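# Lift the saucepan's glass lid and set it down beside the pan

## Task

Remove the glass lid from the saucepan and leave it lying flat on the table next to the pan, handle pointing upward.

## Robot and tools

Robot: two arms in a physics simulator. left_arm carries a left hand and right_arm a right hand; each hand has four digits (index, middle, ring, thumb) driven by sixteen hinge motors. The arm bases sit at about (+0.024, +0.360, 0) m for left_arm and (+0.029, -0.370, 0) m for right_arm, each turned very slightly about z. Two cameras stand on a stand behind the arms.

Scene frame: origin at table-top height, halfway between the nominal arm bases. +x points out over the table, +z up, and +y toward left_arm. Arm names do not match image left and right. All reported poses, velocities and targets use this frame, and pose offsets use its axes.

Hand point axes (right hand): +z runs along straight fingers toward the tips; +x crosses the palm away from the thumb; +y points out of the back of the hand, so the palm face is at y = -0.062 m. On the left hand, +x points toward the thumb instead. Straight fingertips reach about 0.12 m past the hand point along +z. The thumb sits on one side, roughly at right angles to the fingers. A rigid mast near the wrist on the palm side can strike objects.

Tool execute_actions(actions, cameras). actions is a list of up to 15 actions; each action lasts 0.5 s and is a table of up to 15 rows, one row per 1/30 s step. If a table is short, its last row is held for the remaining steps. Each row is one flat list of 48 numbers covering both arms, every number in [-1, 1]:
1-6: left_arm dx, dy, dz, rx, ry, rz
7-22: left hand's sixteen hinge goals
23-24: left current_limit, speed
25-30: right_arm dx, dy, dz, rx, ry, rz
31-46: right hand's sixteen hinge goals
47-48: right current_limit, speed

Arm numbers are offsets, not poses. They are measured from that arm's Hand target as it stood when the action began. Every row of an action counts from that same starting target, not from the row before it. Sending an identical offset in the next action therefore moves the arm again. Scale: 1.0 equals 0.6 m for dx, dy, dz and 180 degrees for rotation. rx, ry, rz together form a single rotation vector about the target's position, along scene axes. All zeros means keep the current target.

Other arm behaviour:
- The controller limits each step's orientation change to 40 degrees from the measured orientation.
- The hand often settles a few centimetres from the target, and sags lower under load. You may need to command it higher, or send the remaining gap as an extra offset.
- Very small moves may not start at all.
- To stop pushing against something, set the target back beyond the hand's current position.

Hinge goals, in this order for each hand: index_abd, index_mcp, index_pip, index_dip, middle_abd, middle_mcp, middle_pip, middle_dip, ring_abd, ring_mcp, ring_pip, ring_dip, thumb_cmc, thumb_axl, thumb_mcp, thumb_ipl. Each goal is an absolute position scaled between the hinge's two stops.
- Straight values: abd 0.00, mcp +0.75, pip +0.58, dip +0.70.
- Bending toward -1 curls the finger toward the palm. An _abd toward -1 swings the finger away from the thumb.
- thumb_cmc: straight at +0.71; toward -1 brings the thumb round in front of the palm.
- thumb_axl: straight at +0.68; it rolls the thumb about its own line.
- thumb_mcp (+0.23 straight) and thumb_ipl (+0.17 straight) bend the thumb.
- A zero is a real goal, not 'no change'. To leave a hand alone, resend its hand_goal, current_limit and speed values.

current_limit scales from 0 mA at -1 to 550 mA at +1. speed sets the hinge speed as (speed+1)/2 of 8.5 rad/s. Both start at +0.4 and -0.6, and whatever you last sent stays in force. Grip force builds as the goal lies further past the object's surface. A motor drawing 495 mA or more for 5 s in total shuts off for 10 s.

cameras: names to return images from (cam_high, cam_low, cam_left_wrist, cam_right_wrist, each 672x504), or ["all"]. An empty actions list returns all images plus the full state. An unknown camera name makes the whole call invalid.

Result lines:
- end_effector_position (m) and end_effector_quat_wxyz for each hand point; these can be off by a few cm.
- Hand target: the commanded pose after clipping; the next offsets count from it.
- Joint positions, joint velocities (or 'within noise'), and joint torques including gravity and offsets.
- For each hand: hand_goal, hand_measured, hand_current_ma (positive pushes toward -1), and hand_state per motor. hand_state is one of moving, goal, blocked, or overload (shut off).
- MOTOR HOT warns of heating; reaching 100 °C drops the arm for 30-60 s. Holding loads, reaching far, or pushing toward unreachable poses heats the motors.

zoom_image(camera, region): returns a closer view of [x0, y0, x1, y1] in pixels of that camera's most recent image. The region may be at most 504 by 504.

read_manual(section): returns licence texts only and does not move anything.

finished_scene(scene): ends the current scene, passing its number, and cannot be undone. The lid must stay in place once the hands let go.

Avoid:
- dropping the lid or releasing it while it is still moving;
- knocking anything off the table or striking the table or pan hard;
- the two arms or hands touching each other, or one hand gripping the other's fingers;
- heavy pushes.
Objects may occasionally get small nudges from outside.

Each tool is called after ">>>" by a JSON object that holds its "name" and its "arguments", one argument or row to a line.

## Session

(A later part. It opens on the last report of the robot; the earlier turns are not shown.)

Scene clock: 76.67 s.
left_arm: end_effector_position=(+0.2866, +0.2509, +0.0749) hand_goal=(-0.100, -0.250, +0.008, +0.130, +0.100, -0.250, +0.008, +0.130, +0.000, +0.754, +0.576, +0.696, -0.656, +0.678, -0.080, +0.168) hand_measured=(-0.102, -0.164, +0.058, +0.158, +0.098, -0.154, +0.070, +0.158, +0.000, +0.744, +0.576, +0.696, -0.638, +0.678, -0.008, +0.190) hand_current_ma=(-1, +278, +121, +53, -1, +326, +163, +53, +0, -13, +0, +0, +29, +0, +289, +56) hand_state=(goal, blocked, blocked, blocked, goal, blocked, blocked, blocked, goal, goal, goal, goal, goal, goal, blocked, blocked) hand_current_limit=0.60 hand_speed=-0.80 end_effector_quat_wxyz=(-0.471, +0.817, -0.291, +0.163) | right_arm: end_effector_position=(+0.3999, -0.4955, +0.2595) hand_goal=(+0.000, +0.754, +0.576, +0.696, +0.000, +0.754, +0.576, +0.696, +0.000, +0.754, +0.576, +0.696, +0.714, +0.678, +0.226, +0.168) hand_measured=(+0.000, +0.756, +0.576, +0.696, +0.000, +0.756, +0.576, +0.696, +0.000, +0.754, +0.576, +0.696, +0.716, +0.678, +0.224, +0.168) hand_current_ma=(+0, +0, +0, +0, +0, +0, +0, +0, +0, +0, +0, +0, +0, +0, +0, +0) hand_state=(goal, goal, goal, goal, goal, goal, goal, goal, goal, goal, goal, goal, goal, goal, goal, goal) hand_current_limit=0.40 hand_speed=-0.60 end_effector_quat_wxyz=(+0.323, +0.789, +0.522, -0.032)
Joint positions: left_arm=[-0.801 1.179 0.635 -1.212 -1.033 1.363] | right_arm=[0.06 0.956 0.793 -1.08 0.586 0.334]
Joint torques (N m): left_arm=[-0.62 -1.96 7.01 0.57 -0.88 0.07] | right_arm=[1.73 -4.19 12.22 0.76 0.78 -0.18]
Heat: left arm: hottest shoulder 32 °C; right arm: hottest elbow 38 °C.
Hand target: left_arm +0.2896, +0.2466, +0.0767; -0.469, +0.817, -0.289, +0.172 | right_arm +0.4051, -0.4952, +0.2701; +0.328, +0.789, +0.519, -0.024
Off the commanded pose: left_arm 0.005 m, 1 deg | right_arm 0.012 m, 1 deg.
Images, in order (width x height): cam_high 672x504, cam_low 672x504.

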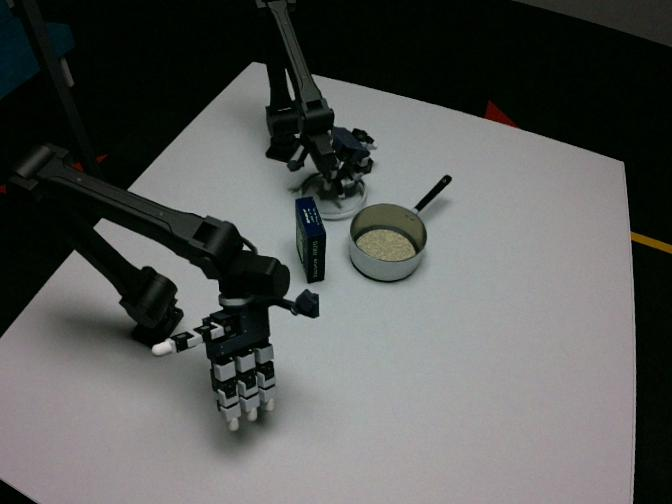

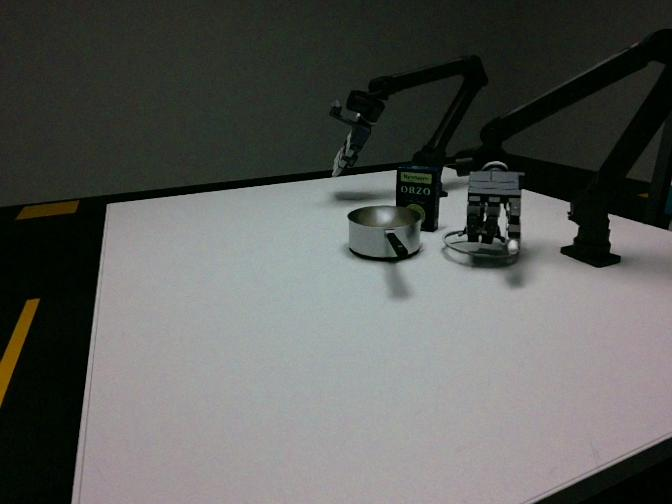

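>>> {"name": "execute_actions", "arguments": {
  "actions": [
    [[0,0,-0.018,0,0,0,-0.1,-0.25,0.007,0.13,0.1,-0.25,0.007,0.13,0,0.754,0.576,0.696,-0.657,0.677,-0.08,0.168,0.6,-0.8,0,0,0,0,0,0,0,0.754,0.576,0.696,0,0.754,0.576,0.696,0,0.754,0.576,0.696,0.714,0.678,0.226,0.168,0.4,-0.6]],
    [[0,0,-0.018,0,0,0,-0.1,-0.25,0.007,0.13,0.1,-0.25,0.007,0.13,0,0.754,0.576,0.696,-0.657,0.677,-0.08,0.168,0.6,-0.8,0,0,0,0,0,0,0,0.754,0.576,0.696,0,0.754,0.576,0.696,0,0.754,0.576,0.696,0.714,0.678,0.226,0.168,0.4,-0.6]]
  ],
  "cameras": ["all"]
}}

Scene clock: 81.17 s.
left_arm: end_effector_position=(+0.2876, +0.2497, +0.0559) hand_goal=(-0.100, -0.250, +0.008, +0.130, +0.100, -0.250, +0.008, +0.130, +0.000, +0.754, +0.576, +0.696, -0.656, +0.678, -0.080, +0.168) hand_measured=(-0.102, -0.164, +0.060, +0.158, +0.096, -0.156, +0.070, +0.152, +0.000, +0.744, +0.576, +0.696, -0.638, +0.678, -0.008, +0.190) hand_current_ma=(-1, +278, +126, +54, -2, +314, +163, +42, +0, -13, +0, +0, +29, +0, +289, +56) hand_state=(goal, blocked, blocked, blocked, goal, blocked, blocked, blocked, goal, goal, goal, goal, goal, goal, blocked, blocked) hand_current_limit=0.60 hand_speed=-0.80 end_effector_quat_wxyz=(-0.470, +0.817, -0.291, +0.165) | right_arm: end_effector_position=(+0.3999, -0.4955, +0.2595) hand_goal=(+0.000, +0.754, +0.576, +0.696, +0.000, +0.754, +0.576, +0.696, +0.000, +0.754, +0.576, +0.696, +0.714, +0.678, +0.226, +0.168) hand_measured=(+0.000, +0.756, +0.576, +0.696, +0.000, +0.756, +0.576, +0.696, +0.000, +0.754, +0.576, +0.696, +0.716, +0.678, +0.224, +0.168) hand_current_ma=(+0, +0, +0, +0, +0, +0, +0, +0, +0, +0, +0, +0, +0, +0, +0, +0) hand_state=(goal, goal, goal, goal, goal, goal, goal, goal, goal, goal, goal, goal, goal, goal, goal, goal) hand_current_limit=0.40 hand_speed=-0.60 end_effector_quat_wxyz=(+0.323, +0.789, +0.522, -0.032)
Joint positions: left_arm=[-0.801 1.219 0.606 -1.138 -1.033 1.367] | right_arm=[0.06 0.956 0.793 -1.08 0.586 0.334]
Joint torques (N m): left_arm=[-0.67 -1.96 6.24 0.61 -0.88 0.05] | right_arm=[1.67 -4.48 12.21 0.64 0.79 -0.18]
Heat: left arm: hottest shoulder 32 °C; right arm: hottest elbow 38 °C.
Hand target: left_arm +0.2896, +0.2467, +0.0550; -0.469, +0.817, -0.289, +0.172 | right_arm +0.4051, -0.4952, +0.2701; +0.328, +0.789, +0.519, -0.024
Off the commanded pose: left_arm 0.004 m, 1 deg | right_arm 0.012 m, 1 deg.

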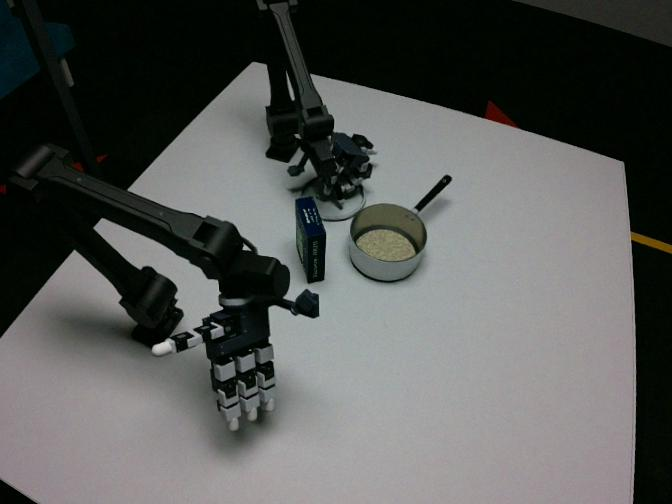

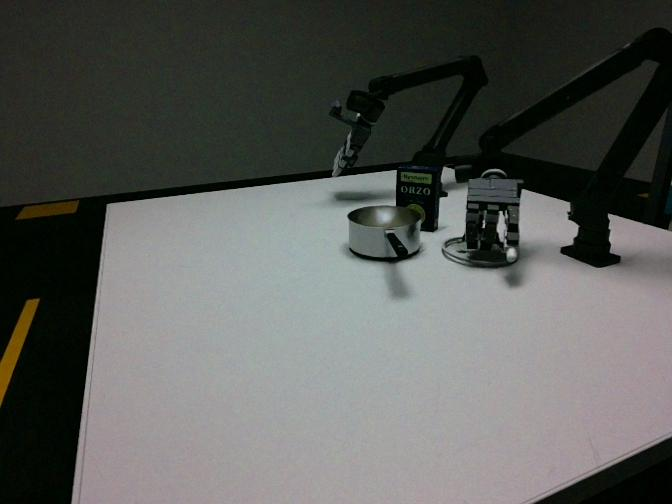

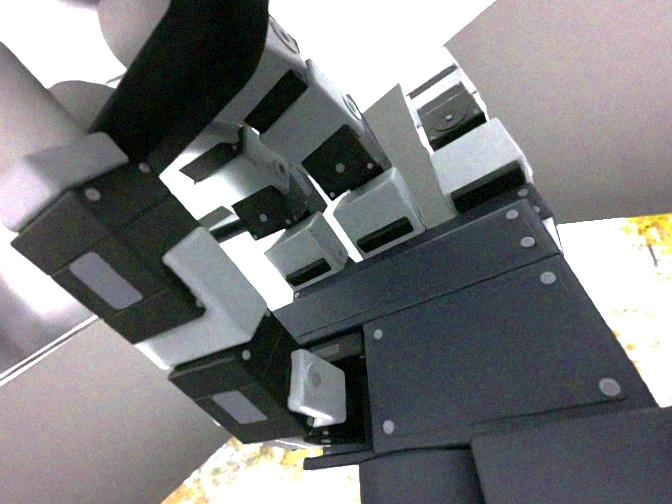

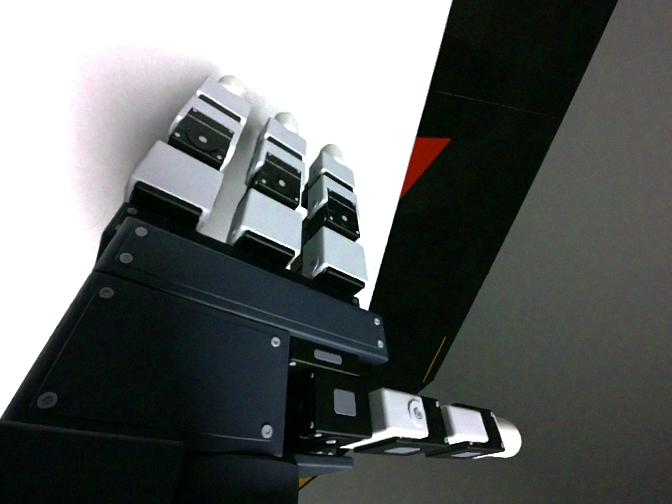

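>>> {"name": "execute_actions", "arguments": {
  "actions": [
    [[0,0,-0.01,0,0,0,-0.1,-0.25,0.007,0.13,0.1,-0.25,0.007,0.13,0,0.754,0.576,0.696,-0.657,0.677,-0.08,0.168,0.6,-0.8,0,0,0,0,0,0,0,0.754,0.576,0.696,0,0.754,0.576,0.696,0,0.754,0.576,0.696,0.714,0.678,0.226,0.168,0.4,-0.6]]
  ],
  "cameras": ["cam_low"]
}}

>>> {"name": "zoom_image", "arguments": {
  "camera": "cam_low",
  "region": [420, 160, 560, 280]
}}

Scene clock: 82.43 s.
left_arm: end_effector_position=(+0.2885, +0.2488, +0.0518) hand_goal=(-0.100, -0.250, +0.008, +0.130, +0.100, -0.250, +0.008, +0.130, +0.000, +0.754, +0.576, +0.696, -0.656, +0.678, -0.080, +0.168) hand_measured=(-0.102, -0.164, +0.066, +0.164, +0.094, -0.158, +0.066, +0.150, +0.000, +0.744, +0.576, +0.696, -0.642, +0.678, -0.008, +0.190) hand_current_ma=(-2, +278, +146, +71, -6, +302, +150, +33, +0, -13, +0, +0, +21, +0, +289, +60) hand_state=(goal, blocked, blocked, blocked, goal, blocked, blocked, goal, goal, goal, goal, goal, goal, goal, blocked, blocked) hand_current_limit=0.60 hand_speed=-0.80 end_effector_quat_wxyz=(-0.469, +0.817, -0.290, +0.167) | right_arm: end_effector_position=(+0.3999, -0.4955, +0.2595) hand_goal=(+0.000, +0.754, +0.576, +0.696, +0.000, +0.754, +0.576, +0.696, +0.000, +0.754, +0.576, +0.696, +0.714, +0.678, +0.226, +0.168) hand_measured=(+0.000, +0.756, +0.576, +0.696, +0.000, +0.756, +0.576, +0.696, +0.000, +0.754, +0.576, +0.696, +0.716, +0.678, +0.224, +0.168) hand_current_ma=(+0, +0, +0, +0, +0, +0, +0, +0, +0, +0, +0, +0, +0, +0, +0, +0) hand_state=(goal, goal, goal, goal, goal, goal, goal, goal, goal, goal, goal, goal, goal, goal, goal, goal) hand_current_limit=0.40 hand_speed=-0.60 end_effector_quat_wxyz=(+0.323, +0.789, +0.522, -0.032)
Joint positions: left_arm=[-0.801 1.227 0.599 -1.117 -1.033 1.369] | right_arm=[0.06 0.956 0.793 -1.08 0.586 0.334]
Joint torques (N m): left_arm=[-0.5 -1.67 5.94 0.73 -0.88 0] | right_arm=[1.67 -4.48 12.22 0.72 0.76 -0.16]
Heat: left arm: hottest shoulder 32 °C; right arm: hottest elbow 38 °C.
Hand target: left_arm +0.2895, +0.2467, +0.0489; -0.469, +0.817, -0.290, +0.172 | right_arm +0.4051, -0.4952, +0.2701; +0.328, +0.789, +0.519, -0.024
Off the commanded pose: left_arm 0.004 m, 1 deg | right_arm 0.012 m, 1 deg.
Images, in order (width x height): cam_low 672x504.

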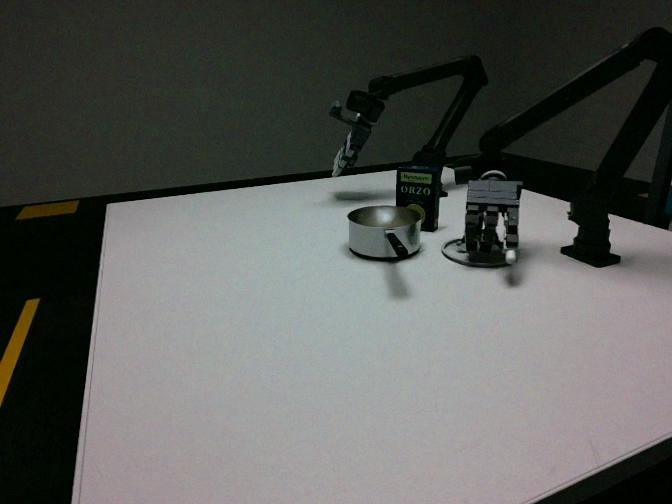

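Scaled by 3.600 from the camera's 672x504 image, which has a finer 960x720 frame.

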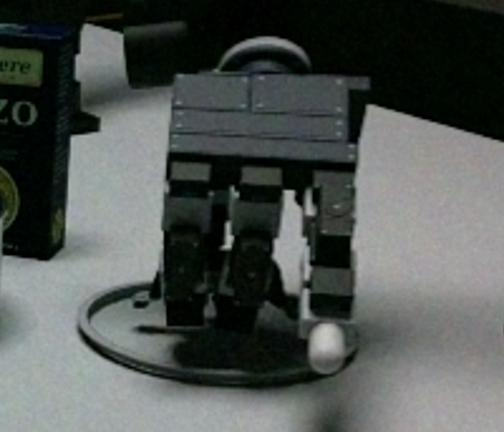

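>>> {"name": "execute_actions", "arguments": {
  "actions": [
    [[0,0,-0.01,0,0,0,-0.1,-0.25,0.007,0.13,0.1,-0.25,0.007,0.13,0,0.754,0.576,0.696,-0.657,0.677,-0.08,0.168,0.6,-0.8,0,0,0,0,0,0,0,0.754,0.576,0.696,0,0.754,0.576,0.696,0,0.754,0.576,0.696,0.714,0.678,0.226,0.168,0.4,-0.6]]
  ],
  "cameras": ["cam_low"]
}}

>>> {"name": "zoom_image", "arguments": {
  "camera": "cam_low",
  "region": [420, 160, 560, 280]
}}

Scene clock: 83.83 s.
left_arm: end_effector_position=(+0.2900, +0.2474, +0.0504) hand_goal=(-0.100, -0.250, +0.008, +0.130, +0.100, -0.250, +0.008, +0.130, +0.000, +0.754, +0.576, +0.696, -0.656, +0.678, -0.080, +0.168) hand_measured=(-0.108, -0.164, +0.066, +0.166, +0.086, -0.160, +0.066, +0.148, +0.000, +0.744, +0.576, +0.696, -0.646, +0.678, -0.008, +0.192) hand_current_ma=(-10, +278, +152, +79, -17, +298, +147, +30, +0, -13, +0, +0, +13, +0, +289, +69) hand_state=(goal, blocked, blocked, blocked, goal, blocked, blocked, goal, goal, goal, goal, goal, goal, goal, blocked, blocked) hand_current_limit=0.60 hand_speed=-0.80 end_effector_quat_wxyz=(-0.468, +0.818, -0.289, +0.170) | right_arm: end_effector_position=(+0.3999, -0.4955, +0.2595) hand_goal=(+0.000, +0.754, +0.576, +0.696, +0.000, +0.754, +0.576, +0.696, +0.000, +0.754, +0.576, +0.696, +0.714, +0.678, +0.226, +0.168) hand_measured=(+0.000, +0.756, +0.576, +0.696, +0.000, +0.756, +0.576, +0.696, +0.000, +0.754, +0.576, +0.696, +0.716, +0.678, +0.224, +0.168) hand_current_ma=(+0, +0, +0, +0, +0, +0, +0, +0, +0, +0, +0, +0, +0, +0, +0, +0) hand_state=(goal, goal, goal, goal, goal, goal, goal, goal, goal, goal, goal, goal, goal, goal, goal, goal) hand_current_limit=0.40 hand_speed=-0.60 end_effector_quat_wxyz=(+0.323, +0.789, +0.522, -0.032)
Joint positions: left_arm=[-0.801 1.23 0.597 -1.102 -1.034 1.371] | right_arm=[0.06 0.956 0.793 -1.08 0.586 0.334]
Joint torques (N m): left_arm=[-0.62 -1.03 5.55 0.99 -0.84 -0.04] | right_arm=[1.67 -4.42 12.33 0.7 0.77 -0.18]
Heat: left arm: hottest shoulder 32 °C; right arm: hottest elbow 38 °C.
Hand target: left_arm +0.2896, +0.2467, +0.0430; -0.469, +0.817, -0.289, +0.172 | right_arm +0.4051, -0.4952, +0.2701; +0.328, +0.789, +0.519, -0.024
Off the commanded pose: left_arm 0.008 m, 0 deg | right_arm 0.012 m, 1 deg.
Images, in order (width x height): cam_low 672x504.

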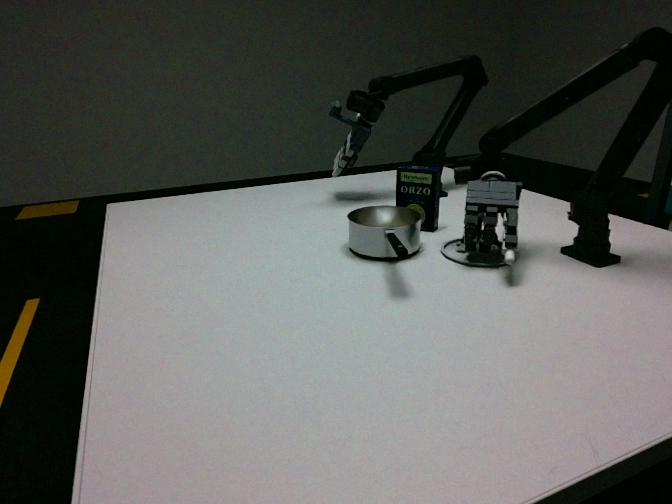

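Scaled by 3.600 from the camera's 672x504 image, which has a finer 960x720 frame.

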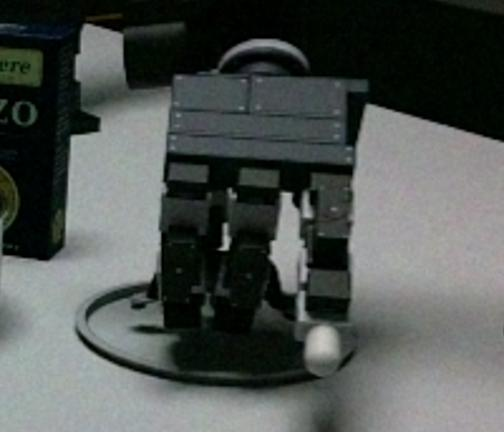

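>>> {"name": "execute_actions", "arguments": {
  "actions": [
    [[0,0,0.005,0,0,0,-0.1,-0.05,0.007,0.13,0.1,-0.05,0.007,0.13,0,0.754,0.576,0.696,-0.657,0.677,0.05,0.168,0.4,-0.85,0,0,0,0,0,0,0,0.754,0.576,0.696,0,0.754,0.576,0.696,0,0.754,0.576,0.696,0.714,0.678,0.226,0.168,0.4,-0.6]],
    [[0,0,0,0,0,0,-0.1,0.219,-0.109,0.014,0.1,0.219,-0.109,0.014,0,0.754,0.576,0.696,-0.657,0.677,0.13,0.168,0.4,-0.8,0,0,0,0,0,0,0,0.754,0.576,0.696,0,0.754,0.576,0.696,0,0.754,0.576,0.696,0.714,0.678,0.226,0.168,0.4,-0.6]]
  ],
  "cameras": ["all"]
}}

>>> {"name": "zoom_image", "arguments": {
  "camera": "cam_low",
  "region": [420, 160, 560, 280]
}}

Scene clock: 85.93 s.
left_arm: end_effector_position=(+0.2907, +0.2475, +0.0508) hand_goal=(-0.100, +0.220, -0.108, +0.014, +0.100, +0.220, -0.108, +0.014, +0.000, +0.754, +0.576, +0.696, -0.656, +0.678, +0.130, +0.168) hand_measured=(-0.104, +0.206, -0.108, +0.016, +0.098, +0.176, -0.120, +0.008, +0.000, +0.744, +0.576, +0.696, -0.652, +0.678, +0.124, +0.166) hand_current_ma=(-2, -25, +0, +1, -2, -109, -19, -6, +0, -13, +0, +0, +3, +0, -8, -4) hand_state=(goal, goal, goal, goal, goal, blocked, goal, goal, goal, goal, goal, goal, goal, goal, goal, goal) hand_current_limit=0.40 hand_speed=-0.80 end_effector_quat_wxyz=(-0.469, +0.817, -0.288, +0.172) | right_arm: end_effector_position=(+0.3999, -0.4955, +0.2595) hand_goal=(+0.000, +0.754, +0.576, +0.696, +0.000, +0.754, +0.576, +0.696, +0.000, +0.754, +0.576, +0.696, +0.714, +0.678, +0.226, +0.168) hand_measured=(+0.000, +0.756, +0.576, +0.696, +0.000, +0.756, +0.576, +0.696, +0.000, +0.754, +0.576, +0.696, +0.716, +0.678, +0.224, +0.168) hand_current_ma=(+0, +0, +0, +0, +0, +0, +0, +0, +0, +0, +0, +0, +0, +0, +0, +0) hand_state=(goal, goal, goal, goal, goal, goal, goal, goal, goal, goal, goal, goal, goal, goal, goal, goal) hand_current_limit=0.40 hand_speed=-0.60 end_effector_quat_wxyz=(+0.323, +0.789, +0.522, -0.032)
Joint positions: left_arm=[-0.802 1.23 0.597 -1.101 -1.038 1.37] | right_arm=[0.06 0.956 0.793 -1.08 0.586 0.334]
Joint torques (N m): left_arm=[-0.73 -1.55 5.83 0.58 -0.75 0] | right_arm=[1.55 -4.37 12.25 0.69 0.76 -0.16]
Heat: left arm: hottest shoulder 32 °C; right arm: hottest elbow 38 °C.
Hand target: left_arm +0.2897, +0.2466, +0.0460; -0.469, +0.817, -0.289, +0.172 | right_arm +0.4051, -0.4952, +0.2701; +0.328, +0.789, +0.519, -0.024
Off the commanded pose: left_arm 0.005 m, 0 deg | right_arm 0.012 m, 1 deg.

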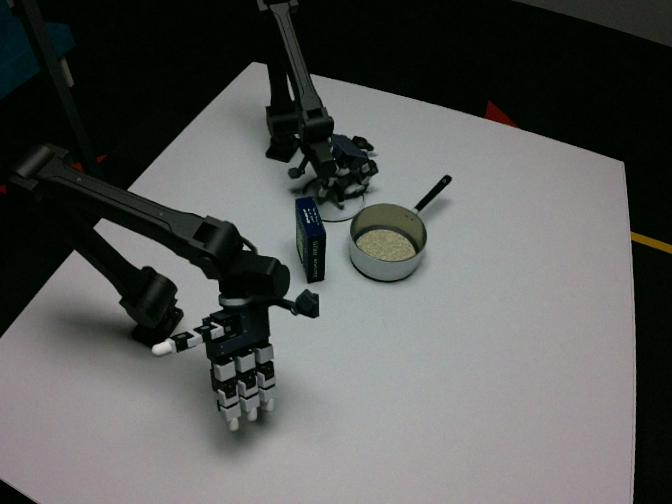

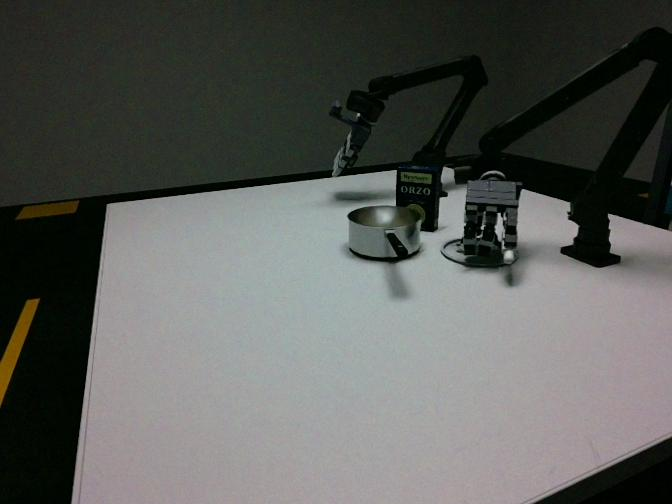

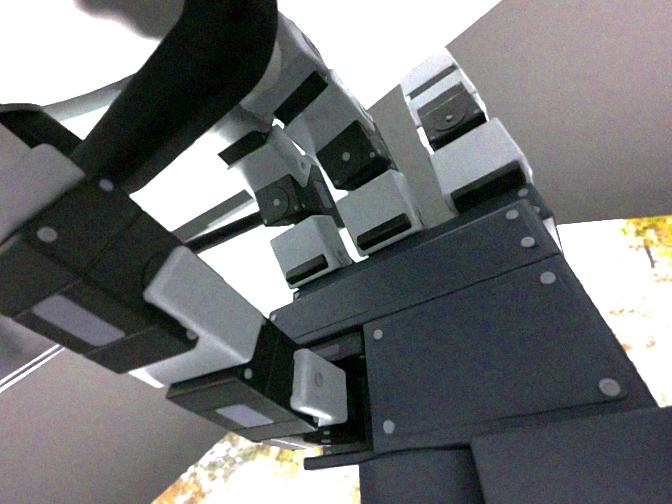

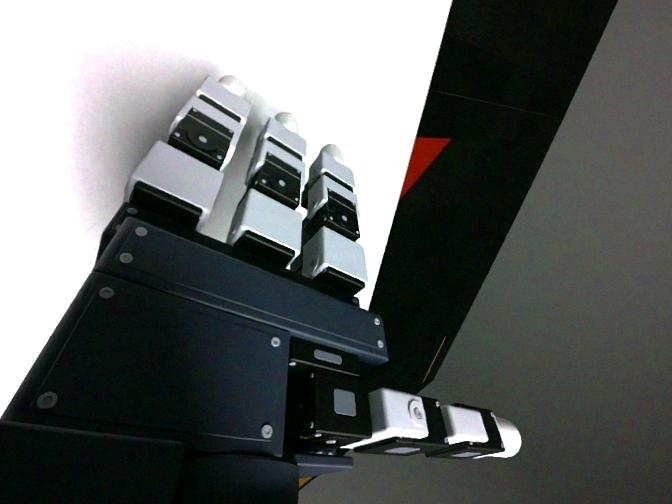

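Scaled by 3.600 from the camera's 672x504 image, which has a finer 960x720 frame.

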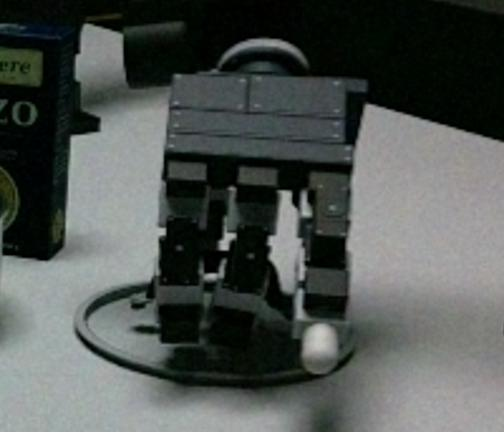

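>>> {"name": "execute_actions", "arguments": {
  "actions": [
    [[0,0,0.025,0,0,0,-0.1,0.26,-0.109,0.014,0.1,0.26,-0.109,0.014,0,0.754,0.576,0.696,-0.657,0.677,0.15,0.168,0.4,-0.7,0,0,0,0,0,0,0,0.754,0.576,0.696,0,0.754,0.576,0.696,0,0.754,0.576,0.696,0.714,0.678,0.226,0.168,0.4,-0.6]],
    [[0,0,0.04,0,0,0,-0.1,0.3,-0.109,0.014,0.1,0.3,-0.109,0.014,0,0.754,0.576,0.696,-0.657,0.677,0.15,0.168,0.4,-0.7,0,0,0,0,0,0,0,0.754,0.576,0.696,0,0.754,0.576,0.696,0,0.754,0.576,0.696,0.714,0.678,0.226,0.168,0.4,-0.6]]
  ],
  "cameras": ["all"]
}}

>>> {"name": "zoom_image", "arguments": {
  "camera": "cam_low",
  "region": [420, 160, 560, 280]
}}

Scene clock: 88.20 s.
left_arm: end_effector_position=(+0.2780, +0.2602, +0.0691) hand_goal=(-0.100, +0.300, -0.108, +0.014, +0.100, +0.300, -0.108, +0.014, +0.000, +0.754, +0.576, +0.696, -0.656, +0.678, +0.150, +0.168) hand_measured=(-0.102, +0.292, -0.110, +0.012, +0.098, +0.290, -0.110, +0.012, +0.000, +0.744, +0.576, +0.696, -0.652, +0.678, +0.144, +0.166) hand_current_ma=(-2, -12, -1, -1, -1, -13, -1, -2, +0, -13, +0, +0, +3, +0, -8, -4) hand_state=(goal, goal, goal, goal, goal, goal, goal, goal, goal, goal, goal, goal, goal, goal, goal, goal) hand_current_limit=0.40 hand_speed=-0.70 end_effector_quat_wxyz=(-0.477, +0.812, -0.298, +0.154) | right_arm: end_effector_position=(+0.3999, -0.4955, +0.2595) hand_goal=(+0.000, +0.754, +0.576, +0.696, +0.000, +0.754, +0.576, +0.696, +0.000, +0.754, +0.576, +0.696, +0.714, +0.678, +0.226, +0.168) hand_measured=(+0.000, +0.756, +0.576, +0.696, +0.000, +0.756, +0.576, +0.696, +0.000, +0.754, +0.576, +0.696, +0.716, +0.678, +0.224, +0.168) hand_current_ma=(+0, +0, +0, +0, +0, +0, +0, +0, +0, +0, +0, +0, +0, +0, +0, +0) hand_state=(goal, goal, goal, goal, goal, goal, goal, goal, goal, goal, goal, goal, goal, goal, goal, goal) hand_current_limit=0.40 hand_speed=-0.60 end_effector_quat_wxyz=(+0.323, +0.789, +0.522, -0.032)
Joint positions: left_arm=[-0.802 1.17 0.608 -1.216 -1.038 1.37] | right_arm=[0.06 0.956 0.793 -1.08 0.586 0.334]
Joint torques (N m): left_arm=[-0.62 -2.37 9.51 -0.17 -0.74 0.04] | right_arm=[1.55 -4.54 12.14 0.68 0.77 -0.15]
Heat: left arm: hottest shoulder 32 °C; right arm: hottest elbow 38 °C.
Hand target: left_arm +0.2896, +0.2467, +0.0850; -0.469, +0.817, -0.289, +0.172 | right_arm +0.4051, -0.4952, +0.2701; +0.328, +0.789, +0.519, -0.024
Off the commanded pose: left_arm 0.024 m, 2 deg | right_arm 0.012 m, 1 deg.

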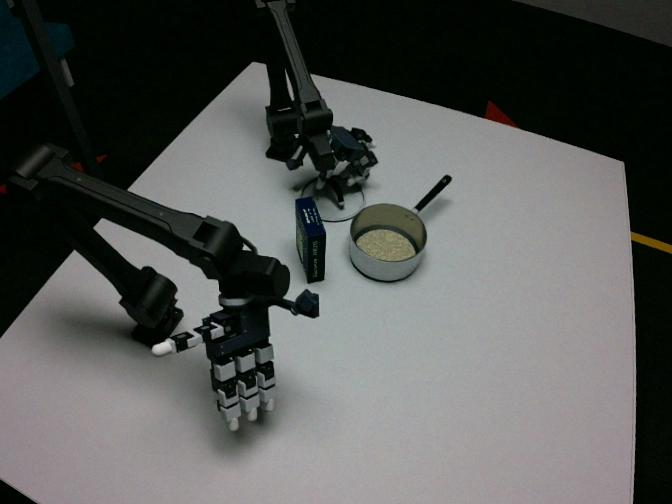

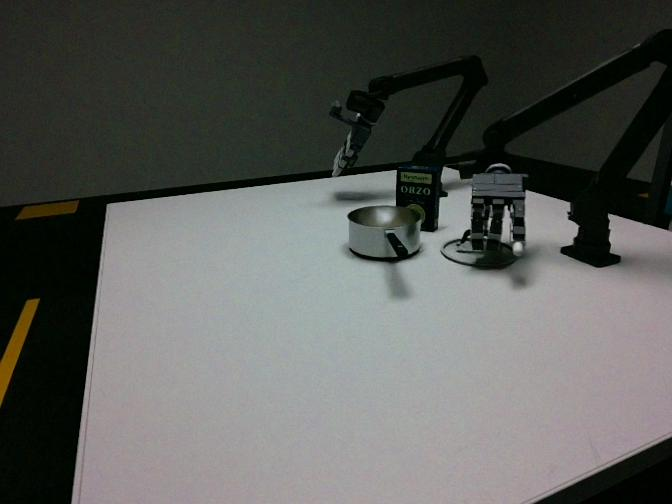

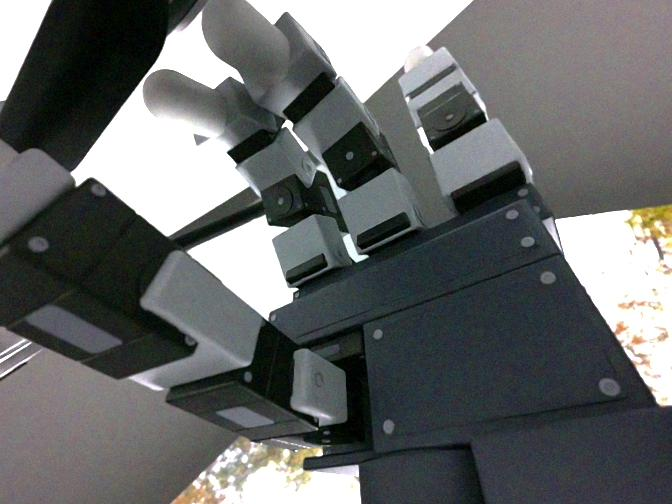

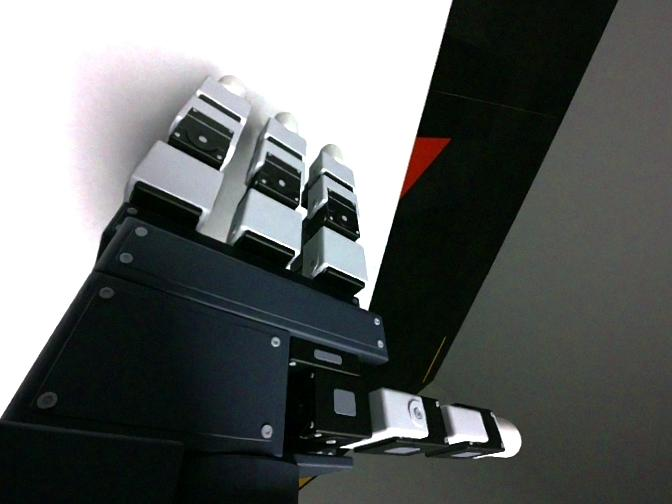

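Scaled by 3.600 from the camera's 672x504 image, which has a finer 960x720 frame.

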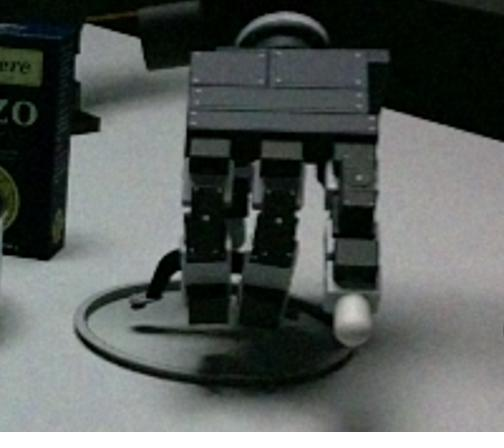

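Fingers are clear; the lid stayed flat. Lift away.

>>> {"name": "execute_actions", "arguments": {
  "actions": [
    [[0.02,-0.02,0.08,0,0,0,-0.1,0.4,0,0.2,0.1,0.4,0,0.2,0,0.754,0.576,0.696,-0.657,0.677,0.15,0.168,0.4,-0.7,0,0,0,0,0,0,0,0.754,0.576,0.696,0,0.754,0.576,0.696,0,0.754,0.576,0.696,0.714,0.678,0.226,0.168,0.4,-0.6]],
    [[0,0,0.1,0,0,0,-0.1,0.4,0,0.2,0.1,0.4,0,0.2,0,0.754,0.576,0.696,-0.657,0.677,0.15,0.168,0.4,-0.7,0,0,0,0,0,0,0,0.754,0.576,0.696,0,0.754,0.576,0.696,0,0.754,0.576,0.696,0.714,0.678,0.226,0.168,0.4,-0.6]]
  ],
  "cameras": ["cam_high","cam_low"]
}}

>>> {"name": "zoom_image", "arguments": {
  "camera": "cam_low",
  "region": [420, 160, 560, 280]
}}

Scene clock: 90.83 s.
left_arm: end_effector_position=(+0.2929, +0.2453, +0.1780) hand_goal=(-0.100, +0.400, +0.000, +0.200, +0.100, +0.400, +0.000, +0.200, +0.000, +0.754, +0.576, +0.696, -0.656, +0.678, +0.150, +0.168) hand_measured=(-0.102, +0.390, -0.002, +0.198, +0.098, +0.390, -0.002, +0.198, +0.000, +0.744, +0.576, +0.696, -0.654, +0.678, +0.146, +0.166) hand_current_ma=(-2, -14, -2, -2, -1, -16, -2, -2, +0, -13, +0, +0, +2, +0, -7, -4) hand_state=(goal, goal, goal, goal, goal, goal, goal, goal, goal, goal, goal, goal, goal, goal, goal, goal) hand_current_limit=0.40 hand_speed=-0.70 end_effector_quat_wxyz=(-0.475, +0.812, -0.298, +0.159) | right_arm: end_effector_position=(+0.3999, -0.4955, +0.2595) hand_goal=(+0.000, +0.754, +0.576, +0.696, +0.000, +0.754, +0.576, +0.696, +0.000, +0.754, +0.576, +0.696, +0.714, +0.678, +0.226, +0.168) hand_measured=(+0.000, +0.756, +0.576, +0.696, +0.000, +0.756, +0.576, +0.696, +0.000, +0.754, +0.576, +0.696, +0.716, +0.678, +0.224, +0.168) hand_current_ma=(+0, +0, +0, +0, +0, +0, +0, +0, +0, +0, +0, +0, +0, +0, +0, +0) hand_state=(goal, goal, goal, goal, goal, goal, goal, goal, goal, goal, goal, goal, goal, goal, goal, goal) hand_current_limit=0.40 hand_speed=-0.60 end_effector_quat_wxyz=(+0.323, +0.789, +0.522, -0.032)
Joint positions: left_arm=[-0.802 1.087 0.86 -1.536 -1.039 1.378] | right_arm=[0.06 0.956 0.793 -1.08 0.586 0.334]
Joint torques (N m): left_arm=[-0.38 -1.26 10.63 -0.43 -0.74 0.01] | right_arm=[1.73 -4.54 12.21 0.68 0.79 -0.14]
Heat: left arm: hottest shoulder 32 °C; right arm: hottest elbow 38 °C.
Hand target: left_arm +0.3016, +0.2347, +0.1930; -0.469, +0.817, -0.289, +0.172 | right_arm +0.4051, -0.4952, +0.2701; +0.328, +0.789, +0.519, -0.024
Off the commanded pose: left_arm 0.020 m, 2 deg | right_arm 0.012 m, 1 deg.
Images, in order (width x height): cam_high 672x504, cam_low 672x504.

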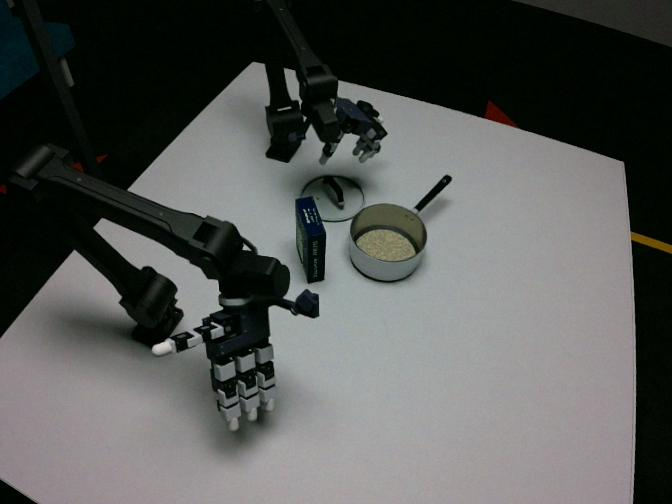

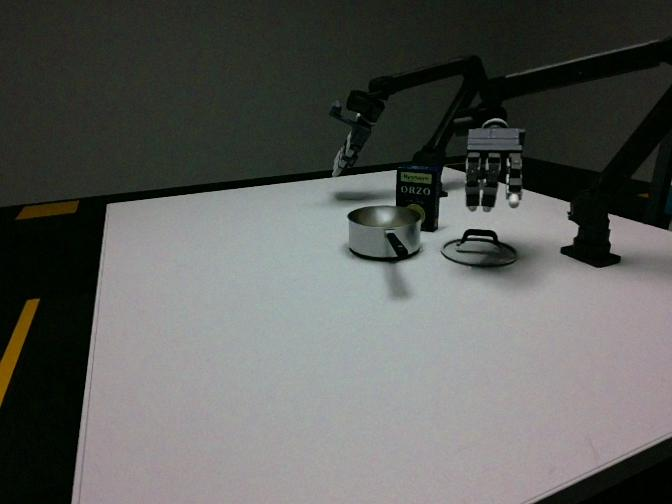

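Scaled by 3.600 from the camera's 672x504 image, which has a finer 960x720 frame.

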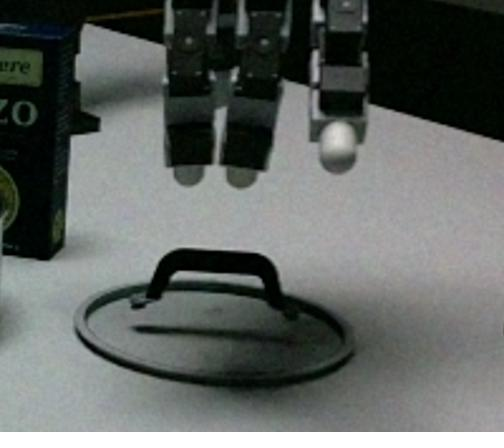

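>>> {"name": "finished_scene", "arguments": {
  "scene": 2
}}

The scene is finished: the task was done.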